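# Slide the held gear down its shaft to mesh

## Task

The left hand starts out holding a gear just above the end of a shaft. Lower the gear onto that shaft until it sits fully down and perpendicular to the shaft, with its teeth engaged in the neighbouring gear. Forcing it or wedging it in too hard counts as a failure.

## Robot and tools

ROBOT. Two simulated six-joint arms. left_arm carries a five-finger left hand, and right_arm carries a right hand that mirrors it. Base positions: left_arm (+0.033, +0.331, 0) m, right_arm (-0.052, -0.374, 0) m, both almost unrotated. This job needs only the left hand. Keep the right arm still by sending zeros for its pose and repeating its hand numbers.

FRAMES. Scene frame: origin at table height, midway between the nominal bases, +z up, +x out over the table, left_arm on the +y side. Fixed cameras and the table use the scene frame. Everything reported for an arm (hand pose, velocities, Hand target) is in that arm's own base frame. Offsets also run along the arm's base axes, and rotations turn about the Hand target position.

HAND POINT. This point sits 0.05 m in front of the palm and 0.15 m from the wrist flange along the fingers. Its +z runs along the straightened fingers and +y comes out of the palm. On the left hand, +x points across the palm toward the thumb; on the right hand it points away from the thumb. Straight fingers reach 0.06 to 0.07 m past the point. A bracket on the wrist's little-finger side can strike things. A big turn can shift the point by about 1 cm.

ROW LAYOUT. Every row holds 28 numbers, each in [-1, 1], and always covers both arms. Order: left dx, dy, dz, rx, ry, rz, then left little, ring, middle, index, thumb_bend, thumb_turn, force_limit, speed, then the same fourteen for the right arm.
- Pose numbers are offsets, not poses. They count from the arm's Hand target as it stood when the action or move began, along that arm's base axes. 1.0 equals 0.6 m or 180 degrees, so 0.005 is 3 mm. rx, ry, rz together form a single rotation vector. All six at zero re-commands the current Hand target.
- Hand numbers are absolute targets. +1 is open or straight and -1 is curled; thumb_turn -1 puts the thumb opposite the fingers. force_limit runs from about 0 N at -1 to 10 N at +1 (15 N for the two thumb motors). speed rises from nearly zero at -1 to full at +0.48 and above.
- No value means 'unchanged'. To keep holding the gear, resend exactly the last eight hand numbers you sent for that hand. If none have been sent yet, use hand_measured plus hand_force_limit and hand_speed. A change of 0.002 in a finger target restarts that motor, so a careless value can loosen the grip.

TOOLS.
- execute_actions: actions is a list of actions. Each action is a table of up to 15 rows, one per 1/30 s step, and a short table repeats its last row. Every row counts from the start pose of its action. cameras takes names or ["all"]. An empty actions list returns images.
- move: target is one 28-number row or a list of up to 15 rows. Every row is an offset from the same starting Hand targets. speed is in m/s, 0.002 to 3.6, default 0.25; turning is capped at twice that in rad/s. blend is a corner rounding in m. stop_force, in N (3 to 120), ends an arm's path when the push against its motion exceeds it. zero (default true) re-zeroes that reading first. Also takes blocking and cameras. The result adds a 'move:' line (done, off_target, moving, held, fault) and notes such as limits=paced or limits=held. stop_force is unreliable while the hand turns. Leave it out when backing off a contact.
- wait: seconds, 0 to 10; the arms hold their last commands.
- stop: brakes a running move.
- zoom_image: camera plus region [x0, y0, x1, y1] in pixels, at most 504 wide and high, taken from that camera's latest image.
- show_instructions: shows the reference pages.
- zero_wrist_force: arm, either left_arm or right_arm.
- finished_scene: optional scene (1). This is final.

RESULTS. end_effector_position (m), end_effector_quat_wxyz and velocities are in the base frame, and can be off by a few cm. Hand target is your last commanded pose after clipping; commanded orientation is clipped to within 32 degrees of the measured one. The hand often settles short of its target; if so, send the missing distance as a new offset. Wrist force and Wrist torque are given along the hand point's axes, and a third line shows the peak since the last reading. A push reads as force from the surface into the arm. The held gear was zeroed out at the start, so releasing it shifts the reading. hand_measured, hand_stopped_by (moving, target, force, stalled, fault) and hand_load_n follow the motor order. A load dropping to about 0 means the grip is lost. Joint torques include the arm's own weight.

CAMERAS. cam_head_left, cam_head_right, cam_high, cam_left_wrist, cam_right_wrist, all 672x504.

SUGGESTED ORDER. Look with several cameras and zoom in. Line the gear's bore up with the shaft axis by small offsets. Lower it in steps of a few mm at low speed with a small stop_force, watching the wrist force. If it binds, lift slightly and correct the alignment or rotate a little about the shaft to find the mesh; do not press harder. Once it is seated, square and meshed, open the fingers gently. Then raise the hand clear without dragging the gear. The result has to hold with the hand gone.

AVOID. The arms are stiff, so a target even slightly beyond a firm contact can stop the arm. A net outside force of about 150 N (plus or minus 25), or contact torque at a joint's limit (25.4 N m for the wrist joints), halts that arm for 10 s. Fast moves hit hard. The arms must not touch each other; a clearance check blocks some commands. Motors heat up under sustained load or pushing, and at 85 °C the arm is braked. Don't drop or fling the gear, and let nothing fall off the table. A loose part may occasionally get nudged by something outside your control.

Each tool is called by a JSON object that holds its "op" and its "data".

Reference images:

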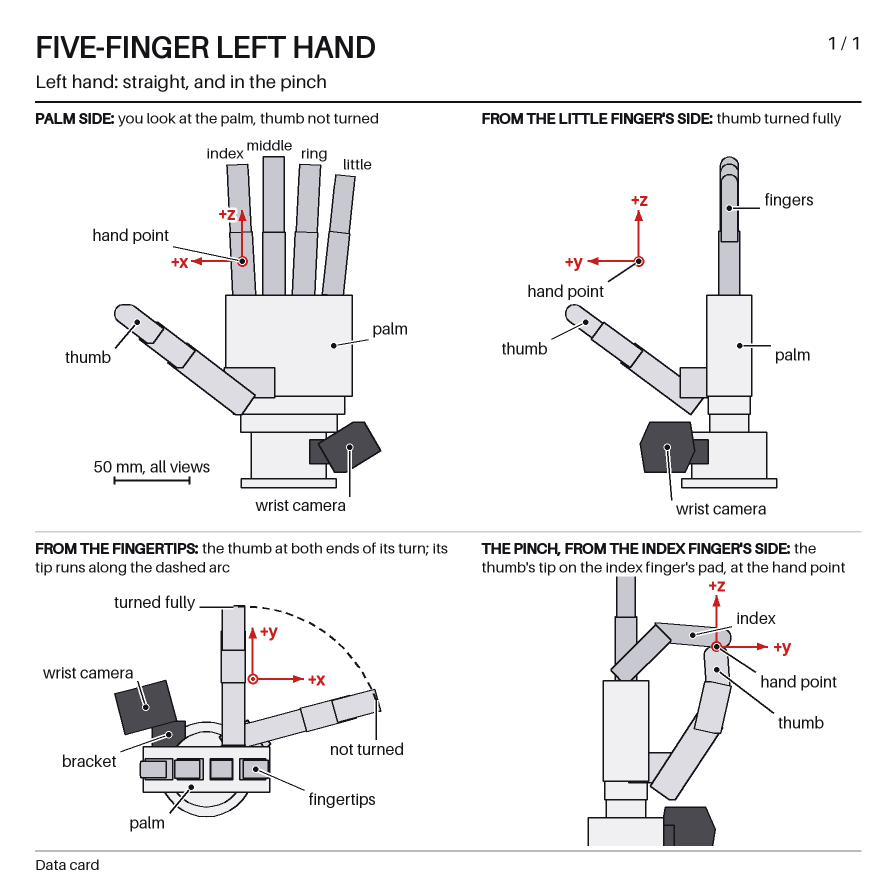

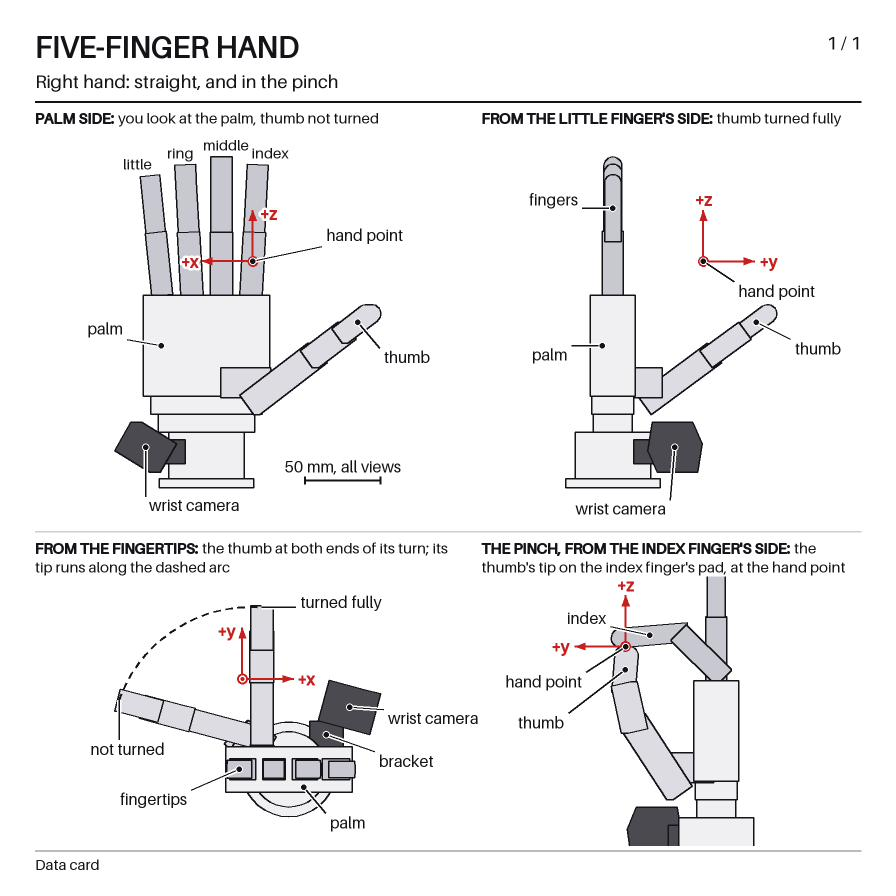

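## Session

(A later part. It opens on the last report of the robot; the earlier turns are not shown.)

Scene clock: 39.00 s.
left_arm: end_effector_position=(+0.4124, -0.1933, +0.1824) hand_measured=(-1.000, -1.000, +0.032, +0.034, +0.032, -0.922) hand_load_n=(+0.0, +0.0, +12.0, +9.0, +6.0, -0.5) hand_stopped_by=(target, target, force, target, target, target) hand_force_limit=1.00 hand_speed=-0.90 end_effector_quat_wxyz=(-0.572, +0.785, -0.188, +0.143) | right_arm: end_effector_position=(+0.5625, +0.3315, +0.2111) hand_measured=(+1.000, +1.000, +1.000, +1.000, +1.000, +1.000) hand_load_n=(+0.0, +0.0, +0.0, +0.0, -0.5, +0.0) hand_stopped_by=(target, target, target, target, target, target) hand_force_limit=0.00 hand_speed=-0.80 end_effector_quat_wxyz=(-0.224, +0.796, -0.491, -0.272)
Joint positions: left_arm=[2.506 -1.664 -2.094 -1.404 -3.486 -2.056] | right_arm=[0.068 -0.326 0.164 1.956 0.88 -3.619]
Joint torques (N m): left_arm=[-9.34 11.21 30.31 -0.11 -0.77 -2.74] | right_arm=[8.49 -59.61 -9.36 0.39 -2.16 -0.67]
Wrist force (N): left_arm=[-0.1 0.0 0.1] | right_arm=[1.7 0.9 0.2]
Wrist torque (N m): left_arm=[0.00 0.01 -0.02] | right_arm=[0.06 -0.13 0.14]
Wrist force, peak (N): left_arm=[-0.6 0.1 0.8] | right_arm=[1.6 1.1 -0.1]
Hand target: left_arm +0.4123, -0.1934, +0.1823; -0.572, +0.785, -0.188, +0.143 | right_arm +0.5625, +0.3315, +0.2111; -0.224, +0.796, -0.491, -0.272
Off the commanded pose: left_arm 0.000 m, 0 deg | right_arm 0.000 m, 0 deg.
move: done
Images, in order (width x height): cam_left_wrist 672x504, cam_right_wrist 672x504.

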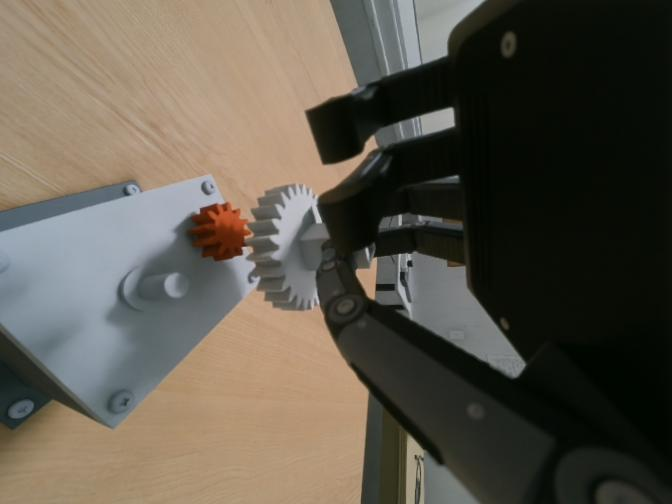

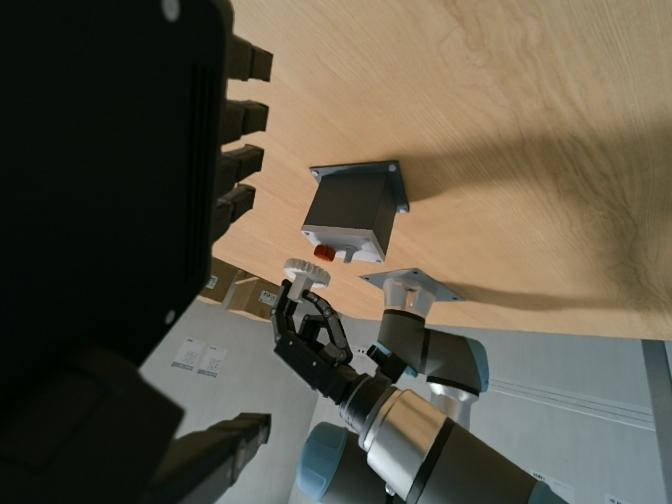

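{"op": "zoom_image", "data": {"camera": "cam_left_wrist", "region": [240, 175, 340, 250]}}

{"op": "zoom_image", "data": {"camera": "cam_left_wrist", "region": [240, 240, 340, 315]}}

{"op": "zoom_image", "data": {"camera": "cam_right_wrist", "region": [275, 250, 335, 310]}}

{"op": "zoom_image", "data": {"camera": "cam_left_wrist", "region": [100, 200, 200, 350]}}

Scaled by 5.040 from the camera's 672x504 image, which has a finer 960x720 frame.

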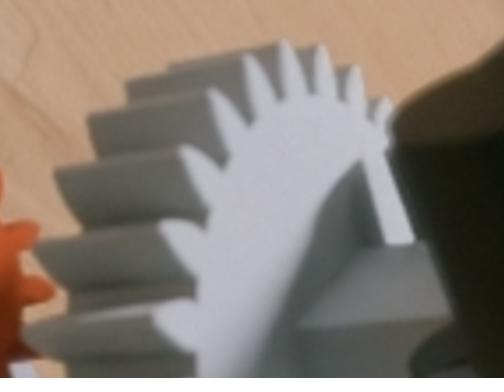

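Scaled by 5.040 from the camera's 672x504 image, which has a finer 960x720 frame.

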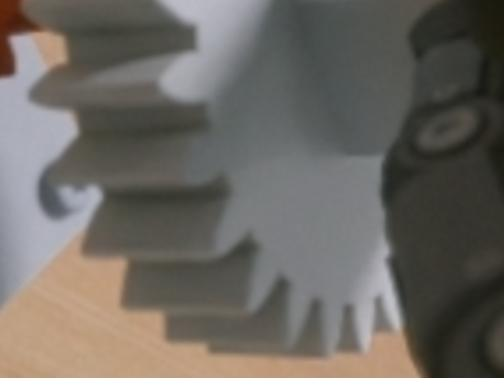

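Scaled by 8.400 from the camera's 672x504 image, which has a finer 960x720 frame.

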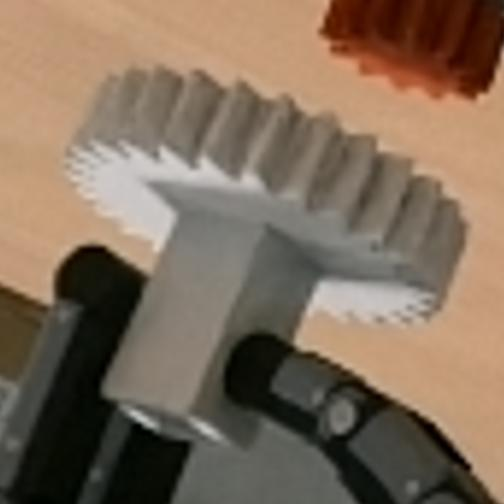

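Scaled by 3.360 from the camera's 672x504 image, which has a finer 960x720 frame.

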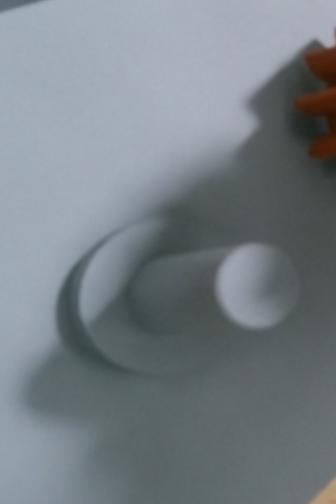

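{"op": "move", "data": {"target": [-0.0485,-0.0443,0.0078,-0.0163,-0.0105,0,-1,-1,0.032,0.032,0.032,-0.922,1.0,-0.9, 0,0,0,0,0,0,1,1,1,1,1,1,0,-0.8], "speed": 0.1, "cameras": ["cam_left_wrist","cam_right_wrist"]}}

{"op": "zoom_image", "data": {"camera": "cam_left_wrist", "region": [150, 170, 350, 330]}}

{"op": "zoom_image", "data": {"camera": "cam_right_wrist", "region": [290, 215, 390, 315]}}

Scene clock: 66.77 s.
left_arm: end_effector_position=(+0.3833, -0.2201, +0.1871) hand_measured=(-1.000, -1.000, +0.032, +0.034, +0.032, -0.922) hand_load_n=(+0.0, +0.0, +12.5, +9.0, +5.5, +0.0) hand_stopped_by=(target, target, force, target, target, target) hand_force_limit=1.00 hand_speed=-0.90 end_effector_quat_wxyz=(-0.555, +0.797, -0.175, +0.161) | right_arm: end_effector_position=(+0.5625, +0.3315, +0.2111) hand_measured=(+1.000, +1.000, +1.000, +1.000, +1.000, +1.000) hand_load_n=(+0.0, +0.0, +0.0, +0.0, -0.5, +0.0) hand_stopped_by=(target, target, target, target, target, target) hand_force_limit=0.00 hand_speed=-0.80 end_effector_quat_wxyz=(-0.224, +0.796, -0.491, -0.272)
Joint positions: left_arm=[2.425 -1.641 -2.063 -1.558 -3.543 -2.226] | right_arm=[0.068 -0.326 0.164 1.956 0.88 -3.619]
Joint torques (N m): left_arm=[12.33 9.68 4.43 3.87 3.01 1.76] | right_arm=[5.64 -59.21 -9.28 0.53 -2.21 -0.22]
Wrist force (N): left_arm=[0.0 0.1 0.1] | right_arm=[1.2 0.8 -0.2]
Wrist torque (N m): left_arm=[0.04 0.01 -0.14] | right_arm=[0.06 -0.05 0.11]
Wrist force, peak (N): left_arm=[-0.6 0.4 -0.7] | right_arm=[1.8 0.9 -0.2]
Hand target: left_arm +0.3832, -0.2199, +0.1870; -0.555, +0.797, -0.175, +0.161 | right_arm +0.5625, +0.3315, +0.2111; -0.224, +0.796, -0.491, -0.272
Off the commanded pose: left_arm 0.000 m, 0 deg | right_arm 0.000 m, 0 deg.
move: done
Images, in order (width x height): cam_left_wrist 672x504, cam_right_wrist 672x504.

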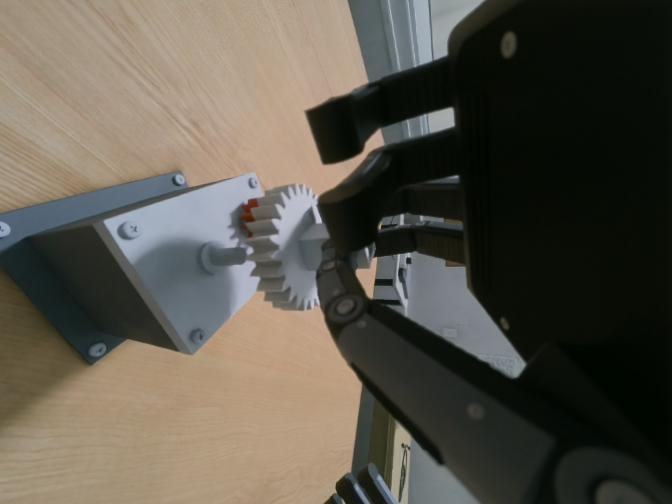

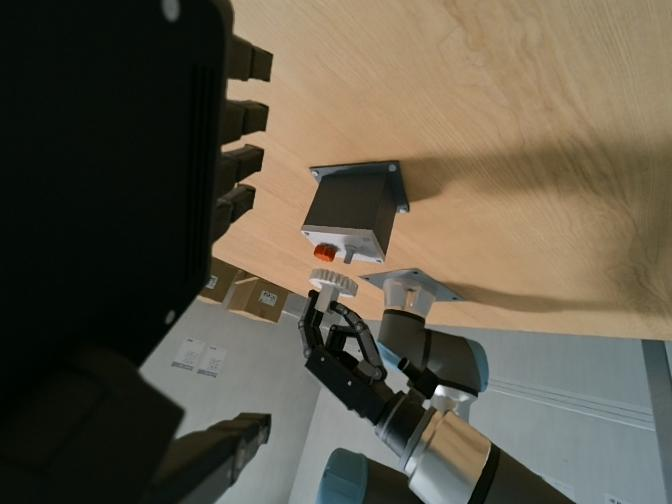

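Scaled by 2.520 from the camera's 672x504 image, which has a finer 960x720 frame.

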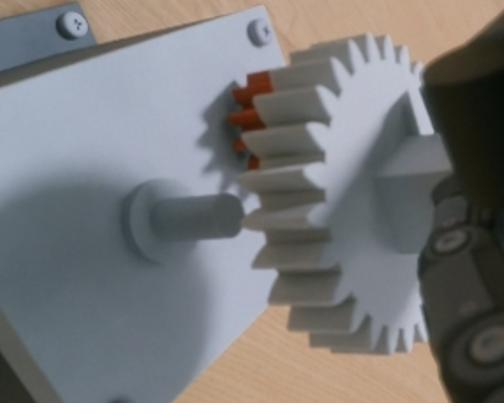

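Scaled by 5.040 from the camera's 672x504 image, which has a finer 960x720 frame.

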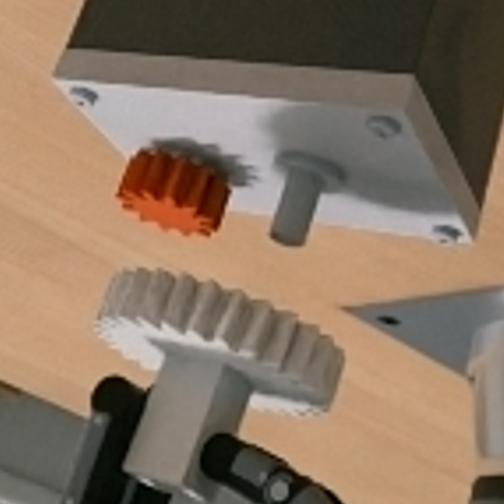

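{"op": "zoom_image", "data": {"camera": "cam_right_wrist", "region": [330, 235, 370, 275]}}

{"op": "zoom_image", "data": {"camera": "cam_right_wrist", "region": [305, 265, 365, 325]}}

{"op": "zoom_image", "data": {"camera": "cam_left_wrist", "region": [190, 220, 260, 290]}}

{"op": "zoom_image", "data": {"camera": "cam_right_wrist", "region": [295, 150, 425, 280]}}

Scaled by 12.600 from the camera's 672x504 image, which has a finer 960x720 frame.

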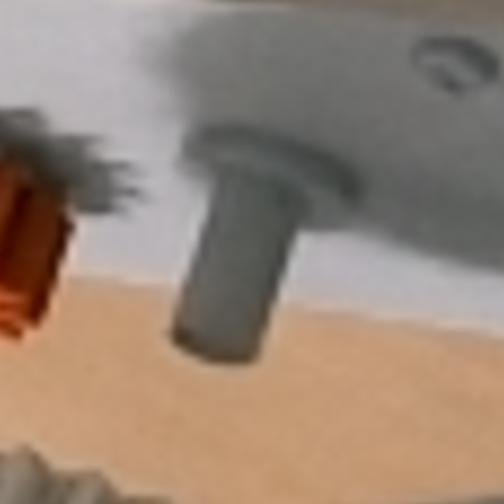

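Scaled by 8.400 from the camera's 672x504 image, which has a finer 960x720 frame.

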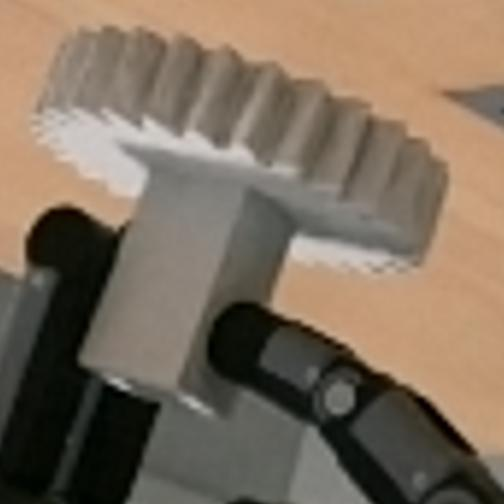

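Scaled by 7.200 from the camera's 672x504 image, which has a finer 960x720 frame.

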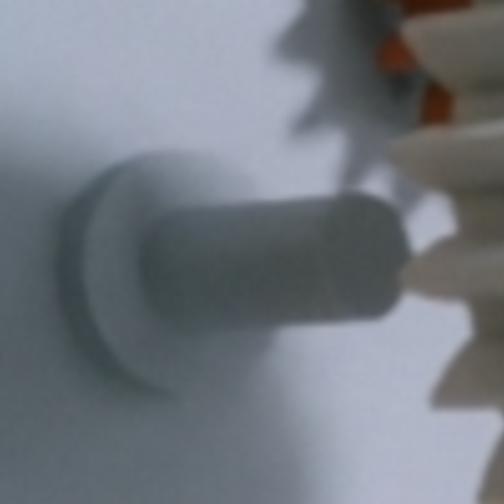

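Scaled by 3.877 from the camera's 672x504 image, which has a finer 960x720 frame.

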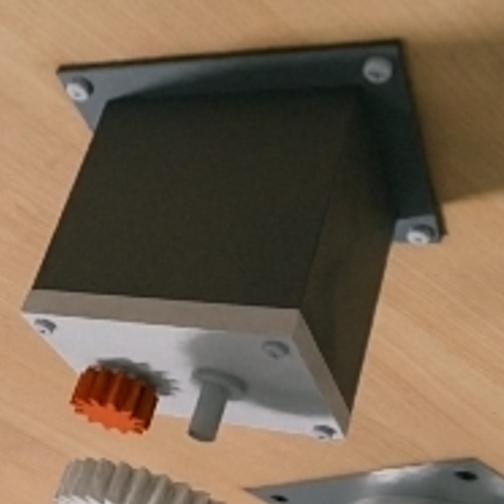

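{"op": "move", "data": {"target": [-0.0142,-0.0117,-0.0167,0.0094,-0.0170,0,-1,-1,0.032,0.032,0.032,-0.922,1.0,-0.9, 0,0,0,0,0,0,1,1,1,1,1,1,0,-0.8], "speed": 0.1, "cameras": ["cam_left_wrist","cam_right_wrist"]}}

{"op": "zoom_image", "data": {"camera": "cam_left_wrist", "region": [190, 180, 340, 320]}}

{"op": "zoom_image", "data": {"camera": "cam_right_wrist", "region": [310, 230, 380, 300]}}

Scene clock: 87.60 s.
left_arm: end_effector_position=(+0.3747, -0.2271, +0.1770) hand_measured=(-1.000, -1.000, +0.032, +0.034, +0.032, -0.922) hand_load_n=(+0.0, +0.0, +12.0, +9.0, +5.5, -0.5) hand_stopped_by=(target, target, force, target, target, target) hand_force_limit=1.00 hand_speed=-0.90 end_effector_quat_wxyz=(-0.571, +0.784, -0.162, +0.180) | right_arm: end_effector_position=(+0.5625, +0.3315, +0.2111) hand_measured=(+1.000, +1.000, +1.000, +1.000, +1.000, +1.000) hand_load_n=(+0.0, +0.0, +0.0, +0.0, +0.0, -0.5) hand_stopped_by=(target, target, target, target, target, target) hand_force_limit=0.00 hand_speed=-0.80 end_effector_quat_wxyz=(-0.224, +0.796, -0.491, -0.272)
Joint positions: left_arm=[2.384 -1.679 -2.055 -1.674 -3.52 -2.403] | right_arm=[0.068 -0.326 0.164 1.956 0.88 -3.619]
Joint torques (N m): left_arm=[14.2 38.4 17.47 3.68 -0.77 1.66] | right_arm=[3.75 -59.81 -9.27 0.51 -2.11 0.32]
Wrist force (N): left_arm=[-0.3 0.4 0.0] | right_arm=[1.7 0.7 -0.1]
Wrist torque (N m): left_arm=[0.08 0.03 -0.16] | right_arm=[0.05 -0.12 0.14]
Wrist force, peak (N): left_arm=[-0.5 0.8 -0.1] | right_arm=[1.8 0.8 -0.3]
Hand target: left_arm +0.3747, -0.2270, +0.1770; -0.571, +0.785, -0.162, +0.180 | right_arm +0.5625, +0.3315, +0.2111; -0.224, +0.796, -0.491, -0.272
Off the commanded pose: left_arm 0.000 m, 0 deg | right_arm 0.000 m, 0 deg.
move: done
Images, in order (width x height): cam_left_wrist 672x504, cam_right_wrist 672x504.

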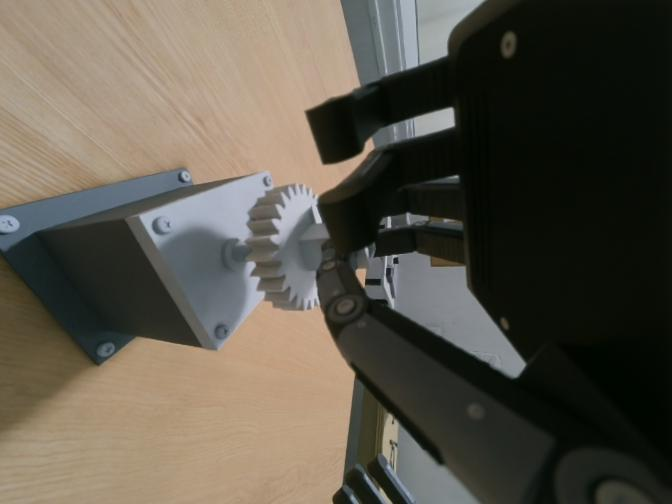

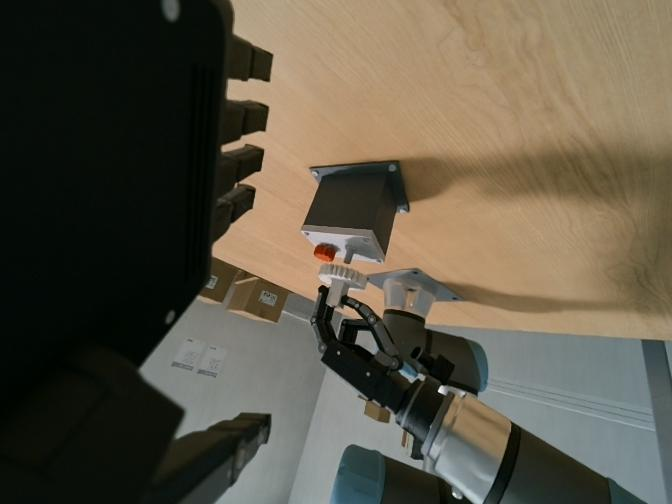

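Scaled by 3.360 from the camera's 672x504 image, which has a finer 960x720 frame.

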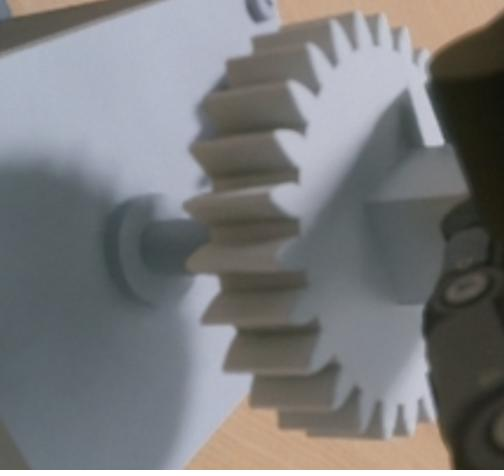

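Scaled by 7.200 from the camera's 672x504 image, which has a finer 960x720 frame.

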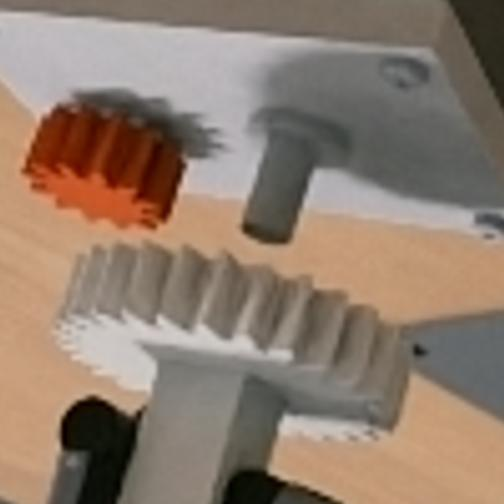

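{"op": "zoom_image", "data": {"camera": "cam_left_wrist", "region": [210, 225, 270, 285]}}

{"op": "zoom_image", "data": {"camera": "cam_left_wrist", "region": [130, 150, 330, 350]}}

Scaled by 8.400 from the camera's 672x504 image, which has a finer 960x720 frame.

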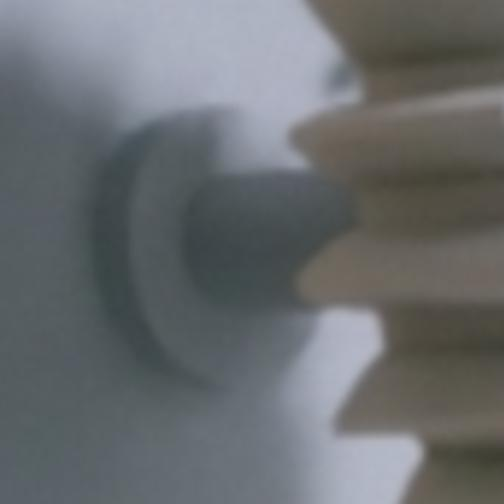

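Scaled by 2.520 from the camera's 672x504 image, which has a finer 960x720 frame.

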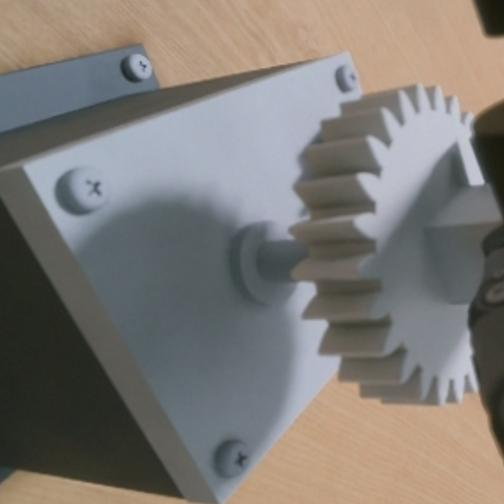

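{"op": "move", "data": {"target": [-0.0002,-0.0018,-0.0133,0,0,0,-1,-1,0.032,0.032,0.032,-0.922,1.0,-0.9, 0,0,0,0,0,0,1,1,1,1,1,1,0,-0.8], "speed": 0.05, "stop_force": 6, "cameras": ["cam_left_wrist","cam_right_wrist"]}}

{"op": "zoom_image", "data": {"camera": "cam_left_wrist", "region": [190, 180, 340, 320]}}

{"op": "zoom_image", "data": {"camera": "cam_right_wrist", "region": [310, 230, 380, 300]}}

Scene clock: 95.10 s.
left_arm: end_effector_position=(+0.3746, -0.2281, +0.1690) hand_measured=(-1.000, -1.000, +0.032, +0.034, +0.032, -0.922) hand_load_n=(+0.0, +0.0, +12.5, +9.0, +5.5, -0.5) hand_stopped_by=(target, target, force, target, target, target) hand_force_limit=1.00 hand_speed=-0.90 end_effector_quat_wxyz=(-0.571, +0.785, -0.162, +0.180) | right_arm: end_effector_position=(+0.5625, +0.3315, +0.2111) hand_measured=(+1.000, +1.000, +1.000, +1.000, +1.000, +1.000) hand_load_n=(+0.0, +0.0, +0.0, +0.0, +0.0, +0.0) hand_stopped_by=(target, target, target, target, target, target) hand_force_limit=0.00 hand_speed=-0.80 end_effector_quat_wxyz=(-0.224, +0.796, -0.491, -0.272)
Joint positions: left_arm=[2.382 -1.693 -2.062 -1.656 -3.521 -2.407] | right_arm=[0.068 -0.326 0.164 1.956 0.88 -3.619]
Joint torques (N m): left_arm=[-1.66 37.74 29.08 -1.02 2 2.49] | right_arm=[1.12 -59.83 -8.27 0.4 -2.3 0.98]
Wrist force (N): left_arm=[-0.2 0.4 0.2] | right_arm=[1.6 0.8 0.0]
Wrist torque (N m): left_arm=[0.06 0.02 0.01] | right_arm=[0.06 -0.11 0.13]
Wrist force, peak (N): left_arm=[-0.4 0.6 0.1] | right_arm=[1.9 0.8 0.2]
Hand target: left_arm +0.3746, -0.2280, +0.1690; -0.571, +0.785, -0.162, +0.180 | right_arm +0.5625, +0.3315, +0.2111; -0.224, +0.796, -0.491, -0.272
Off the commanded pose: left_arm 0.000 m, 0 deg | right_arm 0.000 m, 0 deg.
move: done
Images, in order (width x height): cam_left_wrist 672x504, cam_right_wrist 672x504.

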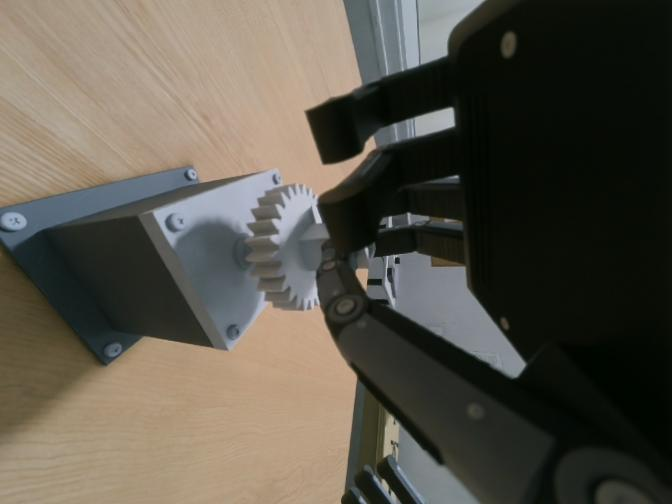

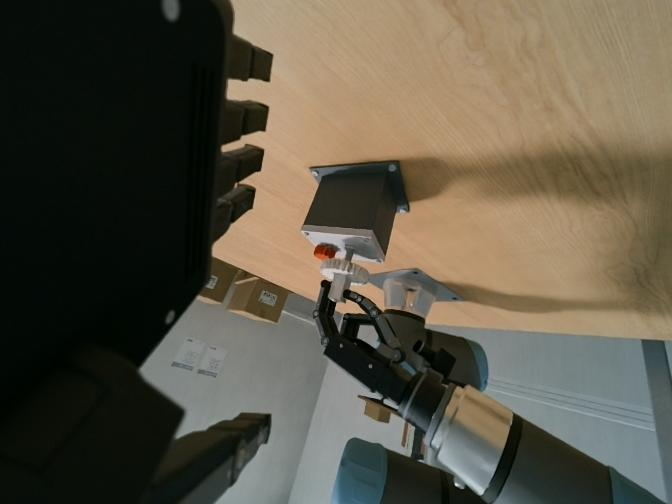

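Scaled by 3.360 from the camera's 672x504 image, which has a finer 960x720 frame.

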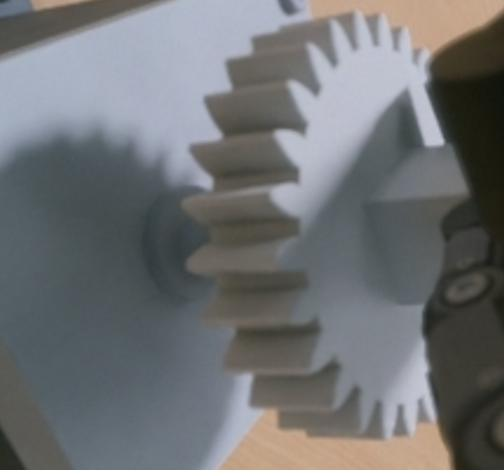

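Scaled by 7.200 from the camera's 672x504 image, which has a finer 960x720 frame.

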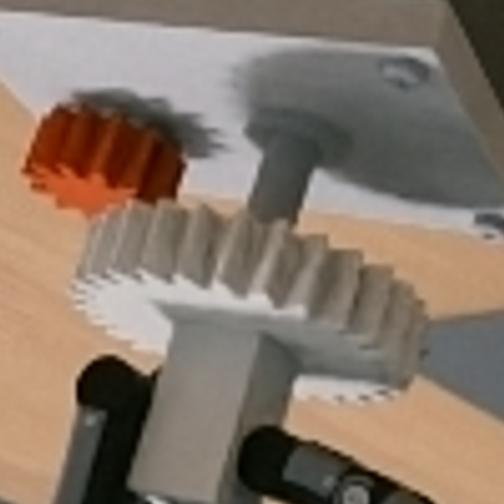

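{"op": "zoom_image", "data": {"camera": "cam_left_wrist", "region": [220, 220, 280, 280]}}

Scaled by 8.400 from the camera's 672x504 image, which has a finer 960x720 frame.

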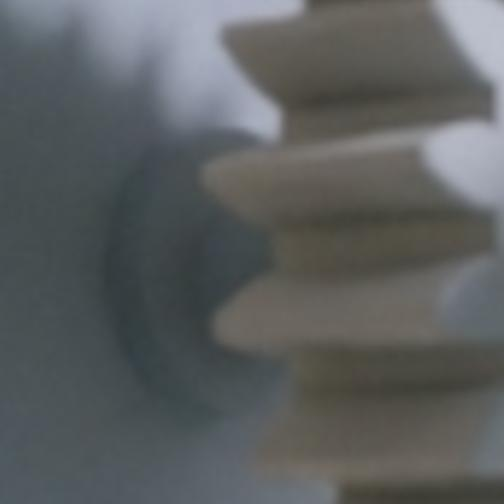

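{"op": "move", "data": {"target": [0.0013,-0.0007,-0.02,0,0,0,-1,-1,0.032,0.032,0.032,-0.922,1.0,-0.9, 0,0,0,0,0,0,1,1,1,1,1,1,0,-0.8], "speed": 0.02, "stop_force": 5, "cameras": ["cam_left_wrist","cam_right_wrist"]}}

{"op": "zoom_image", "data": {"camera": "cam_left_wrist", "region": [190, 180, 340, 320]}}

{"op": "zoom_image", "data": {"camera": "cam_right_wrist", "region": [310, 230, 380, 300]}}

Scene clock: 99.60 s.
left_arm: end_effector_position=(+0.3754, -0.2285, +0.1570) hand_measured=(-1.000, -1.000, +0.032, +0.034, +0.032, -0.922) hand_load_n=(+0.0, +0.0, +12.0, +9.0, +5.5, -0.5) hand_stopped_by=(target, target, force, target, target, target) hand_force_limit=1.00 hand_speed=-0.90 end_effector_quat_wxyz=(-0.571, +0.785, -0.162, +0.180) | right_arm: end_effector_position=(+0.5625, +0.3315, +0.2111) hand_measured=(+1.000, +1.000, +1.000, +1.000, +1.000, +1.000) hand_load_n=(+0.0, +0.0, +0.0, +0.0, +0.0, +0.0) hand_stopped_by=(target, target, target, target, target, target) hand_force_limit=0.00 hand_speed=-0.80 end_effector_quat_wxyz=(-0.224, +0.796, -0.491, -0.272)
Joint positions: left_arm=[2.382 -1.713 -2.076 -1.621 -3.521 -2.406] | right_arm=[0.068 -0.326 0.164 1.956 0.88 -3.619]
Joint torques (N m): left_arm=[14.93 37.94 30.2 -1.01 2.73 0.67] | right_arm=[-2.39 -59.78 -8.14 0.52 -2.03 1.33]
Wrist force (N): left_arm=[-0.4 0.4 0.2] | right_arm=[1.4 0.6 -0.2]
Wrist torque (N m): left_arm=[0.05 0.06 -0.16] | right_arm=[0.04 -0.06 0.11]
Wrist force, peak (N): left_arm=[-0.4 0.6 0.2] | right_arm=[1.8 0.9 0.1]
Hand target: left_arm +0.3754, -0.2285, +0.1570; -0.571, +0.785, -0.162, +0.180 | right_arm +0.5625, +0.3315, +0.2111; -0.224, +0.796, -0.491, -0.272
Off the commanded pose: left_arm 0.000 m, 0 deg | right_arm 0.000 m, 0 deg.
move: done
Images, in order (width x height): cam_left_wrist 672x504, cam_right_wrist 672x504.

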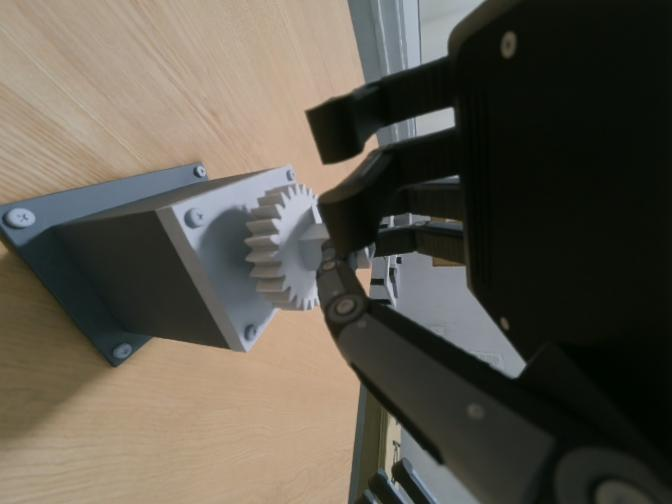

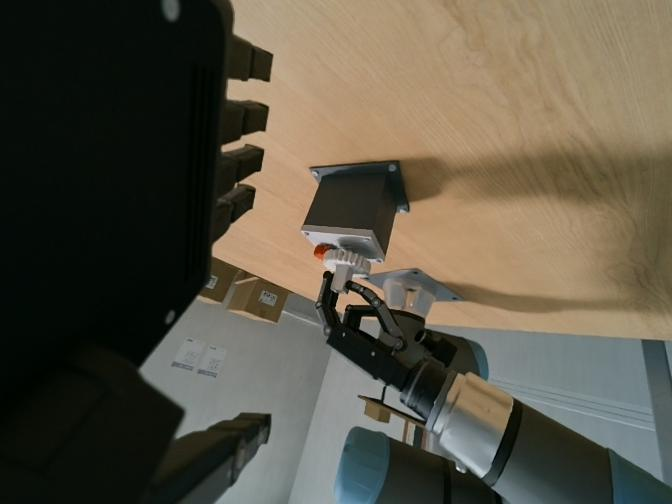

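Scaled by 3.360 from the camera's 672x504 image, which has a finer 960x720 frame.

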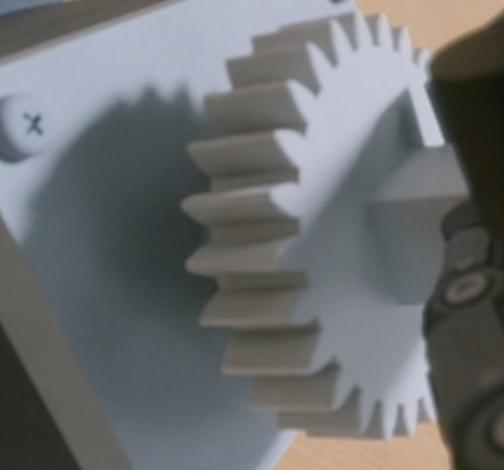

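Scaled by 7.200 from the camera's 672x504 image, which has a finer 960x720 frame.

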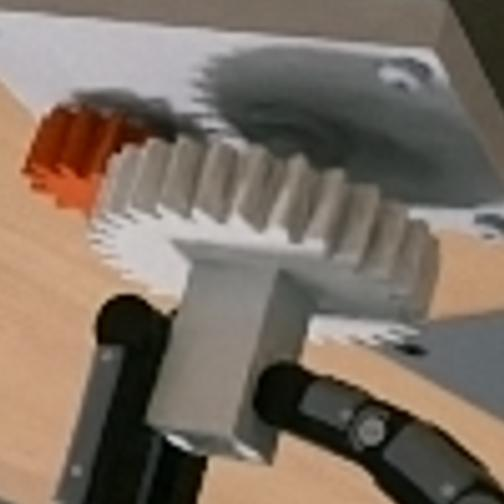

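{"op": "move", "data": {"target": [0.0008,0,-0.0233,0,0,0,-1,-1,0.032,0.032,0.032,-0.922,1.0,-0.9, 0,0,0,0,0,0,1,1,1,1,1,1,0,-0.8], "speed": 0.015, "stop_force": 4, "cameras": ["cam_left_wrist","cam_right_wrist"]}}

{"op": "zoom_image", "data": {"camera": "cam_left_wrist", "region": [190, 170, 340, 320]}}

{"op": "zoom_image", "data": {"camera": "cam_right_wrist", "region": [310, 230, 380, 300]}}

Scene clock: 102.13 s.
left_arm: end_effector_position=(+0.3755, -0.2285, +0.1559) hand_measured=(-1.000, -1.000, +0.032, +0.034, +0.034, -0.922) hand_load_n=(+0.0, +0.0, +12.5, +9.0, +6.5, -0.5) hand_stopped_by=(target, target, force, target, target, target) hand_force_limit=1.00 hand_speed=-0.90 end_effector_quat_wxyz=(-0.571, +0.785, -0.162, +0.180) | right_arm: end_effector_position=(+0.5625, +0.3315, +0.2111) hand_measured=(+1.000, +1.000, +1.000, +1.000, +1.000, +1.000) hand_load_n=(+0.0, +0.0, +0.0, +0.0, +0.0, +0.0) hand_stopped_by=(target, target, target, target, target, target) hand_force_limit=0.00 hand_speed=-0.80 end_effector_quat_wxyz=(-0.224, +0.796, -0.491, -0.272)
Joint positions: left_arm=[2.382 -1.715 -2.078 -1.617 -3.521 -2.406] | right_arm=[0.068 -0.326 0.164 1.956 0.88 -3.619]
Joint torques (N m): left_arm=[8.86 38.21 27.97 2.84 -1.07 -1.05] | right_arm=[-3.77 -59.99 -9.02 0.42 -2.01 1.3]
Wrist force (N): left_arm=[-0.1 -0.9 0.3] | right_arm=[1.6 0.8 0.0]
Wrist torque (N m): left_arm=[0.07 0.02 -0.11] | right_arm=[0.05 -0.10 0.13]
Wrist force, peak (N): left_arm=[0.3 -9.3 -5.1] | right_arm=[1.7 1.1 0.0]
Hand target: left_arm +0.3755, -0.2286, +0.1559; -0.571, +0.785, -0.162, +0.180 (not the last commanded pose) | right_arm +0.5625, +0.3315, +0.2111; -0.224, +0.796, -0.491, -0.272
Off the commanded pose: left_arm 0.013 m, 0 deg | right_arm 0.000 m, 0 deg.
move: contact (left_arm)
Images, in order (width x height): cam_left_wrist 672x504, cam_right_wrist 672x504.

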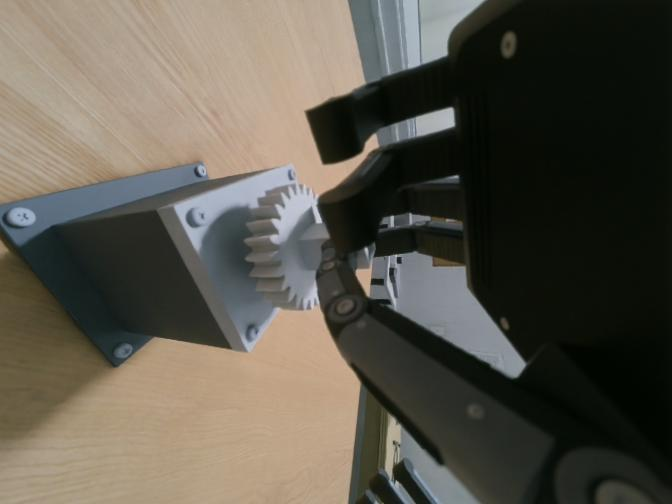

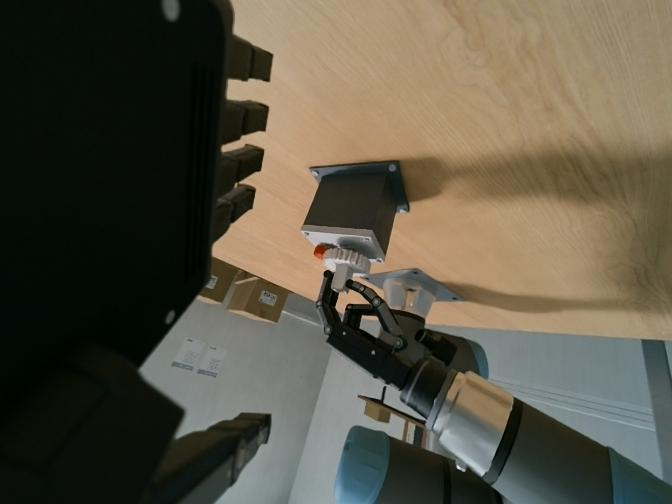

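Scaled by 3.360 from the camera's 672x504 image, which has a finer 960x720 frame.

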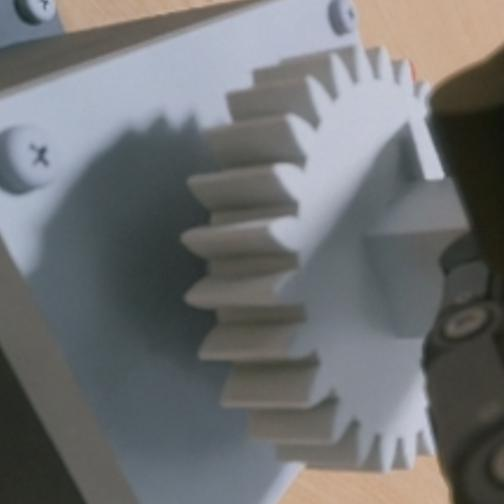

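Scaled by 7.200 from the camera's 672x504 image, which has a finer 960x720 frame.

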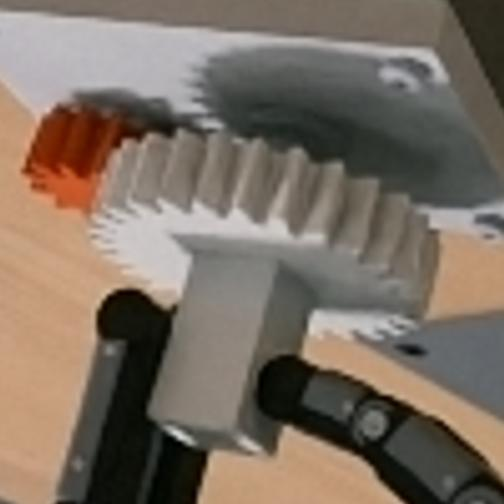

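{"op": "zoom_image", "data": {"camera": "cam_right_wrist", "region": [310, 240, 340, 270]}}

{"op": "zoom_image", "data": {"camera": "cam_left_wrist", "region": [270, 170, 330, 230]}}

Scaled by 16.800 from the camera's 672x504 image, which has a finer 960x720 frame.

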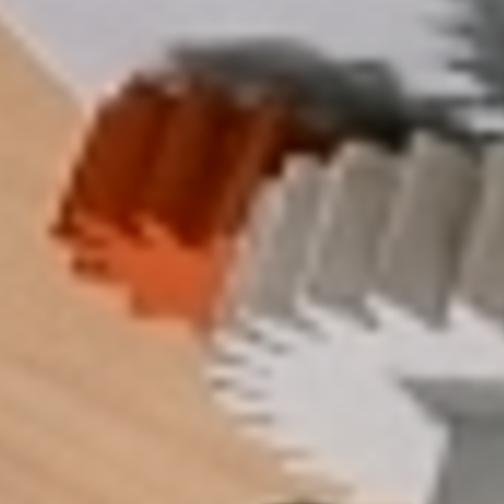

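Scaled by 8.400 from the camera's 672x504 image, which has a finer 960x720 frame.

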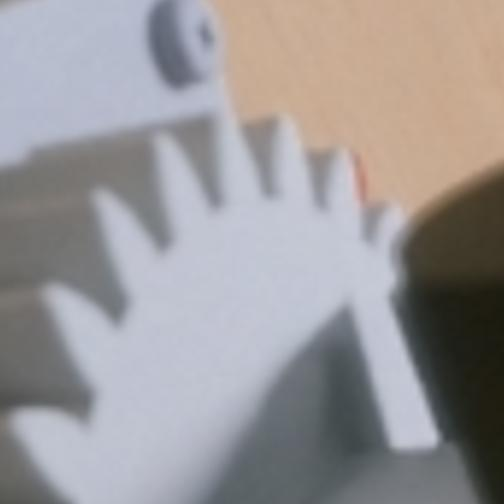

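{"op": "move", "data": {"target": [0.0004,0.0008,0.002,-0.0007,0,0.0139,-1,-1,0.032,0.032,0.032,-0.922,1.0,-0.9, 0,0,0,0,0,0,1,1,1,1,1,1,0,-0.8], "speed": 0.1}}

{"op": "move", "data": {"target": [0.0003,0,-0.0083,0,0,0,-1,-1,0.032,0.032,0.032,-0.922,1.0,-0.9, 0,0,0,0,0,0,1,1,1,1,1,1,0,-0.8], "speed": 0.015, "stop_force": 4, "cameras": ["cam_left_wrist","cam_right_wrist"]}}

Scene clock: 107.73 s.
left_arm: end_effector_position=(+0.3759, -0.2281, +0.1571) hand_measured=(-1.000, -1.000, +0.032, +0.034, +0.034, -0.922) hand_load_n=(+0.0, +0.0, +12.0, +9.0, +5.5, +0.0) hand_stopped_by=(target, target, force, target, target, target) hand_force_limit=1.00 hand_speed=-0.90 end_effector_quat_wxyz=(-0.574, +0.789, -0.145, +0.167) | right_arm: end_effector_position=(+0.5625, +0.3315, +0.2111) hand_measured=(+1.000, +1.000, +1.000, +1.000, +1.000, +1.000) hand_load_n=(+0.0, +0.0, +0.0, +0.0, +0.0, +0.0) hand_stopped_by=(target, target, target, target, target, target) hand_force_limit=0.00 hand_speed=-0.80 end_effector_quat_wxyz=(-0.224, +0.796, -0.491, -0.272)
Joint positions: left_arm=[2.386 -1.734 -2.034 -1.709 -3.548 -2.481] | right_arm=[0.068 -0.326 0.164 1.956 0.88 -3.619]
Joint torques (N m): left_arm=[0.04 34.9 3.42 3.36 3.19 2.28] | right_arm=[-6.42 -60.26 -9.23 0.37 -1.98 1.2]
Wrist force (N): left_arm=[-0.1 0.3 0.1] | right_arm=[1.5 0.6 -0.1]
Wrist torque (N m): left_arm=[0.05 0.00 -0.08] | right_arm=[0.03 -0.10 0.12]
Wrist force, peak (N): left_arm=[0.0 -2.0 0.2] | right_arm=[1.7 1.1 0.2]
Hand target: left_arm +0.3758, -0.2281, +0.1571; -0.574, +0.789, -0.145, +0.167 | right_arm +0.5625, +0.3315, +0.2111; -0.224, +0.796, -0.491, -0.272
Off the commanded pose: left_arm 0.000 m, 0 deg | right_arm 0.000 m, 0 deg.
move: done

Scene clock: 108.90 s.
left_arm: end_effector_position=(+0.3758, -0.2281, +0.1558) hand_measured=(-1.000, -1.000, +0.032, +0.034, +0.034, -0.922) hand_load_n=(+0.0, +0.0, +12.5, +9.0, +7.5, +0.0) hand_stopped_by=(target, target, force, target, target, target) hand_force_limit=1.00 hand_speed=-0.90 end_effector_quat_wxyz=(-0.574, +0.789, -0.145, +0.168) | right_arm: end_effector_position=(+0.5625, +0.3315, +0.2111) hand_measured=(+1.000, +1.000, +1.000, +1.000, +1.000, +1.000) hand_load_n=(+0.0, +0.0, +0.0, +0.0, +0.0, +0.0) hand_stopped_by=(target, target, target, target, target, target) hand_force_limit=0.00 hand_speed=-0.80 end_effector_quat_wxyz=(-0.224, +0.796, -0.491, -0.272)
Joint positions: left_arm=[2.386 -1.736 -2.036 -1.705 -3.548 -2.481] | right_arm=[0.068 -0.326 0.164 1.956 0.88 -3.619]
Joint torques (N m): left_arm=[2.22 37.52 29.89 -0.31 -1.41 0.55] | right_arm=[-6.36 -59.91 -9.78 0.31 -1.95 1.38]
Wrist force (N): left_arm=[-0.1 -1.2 0.0] | right_arm=[1.4 0.7 0.1]
Wrist torque (N m): left_arm=[0.13 0.01 -0.07] | right_arm=[0.03 -0.08 0.11]
Wrist force, peak (N): left_arm=[0.4 -9.2 -5.7] | right_arm=[1.8 0.8 -0.1]
Hand target: left_arm +0.3758, -0.2281, +0.1558; -0.574, +0.789, -0.145, +0.168 (not the last commanded pose) | right_arm +0.5625, +0.3315, +0.2111; -0.224, +0.796, -0.491, -0.272
Off the commanded pose: left_arm 0.004 m, 0 deg | right_arm 0.000 m, 0 deg.
move: contact (left_arm)
Images, in order (width x height): cam_left_wrist 672x504, cam_right_wrist 672x504.

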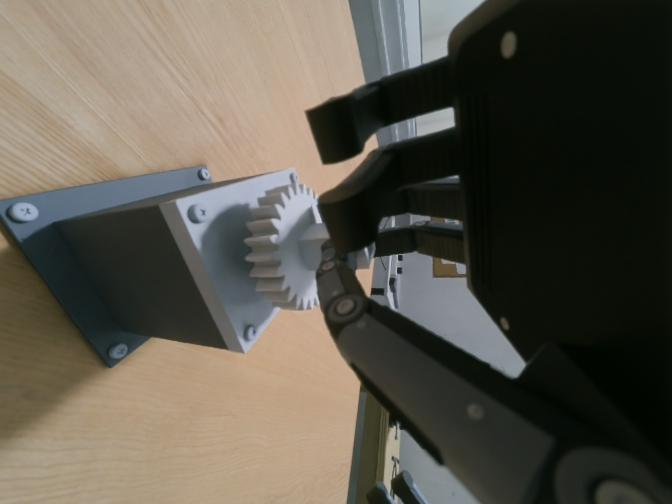

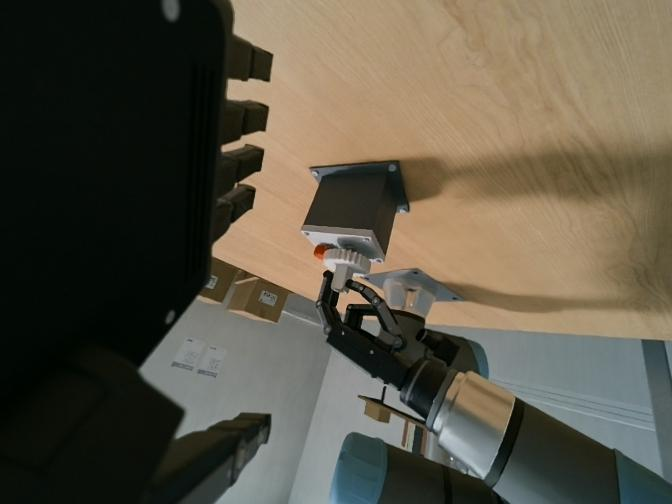

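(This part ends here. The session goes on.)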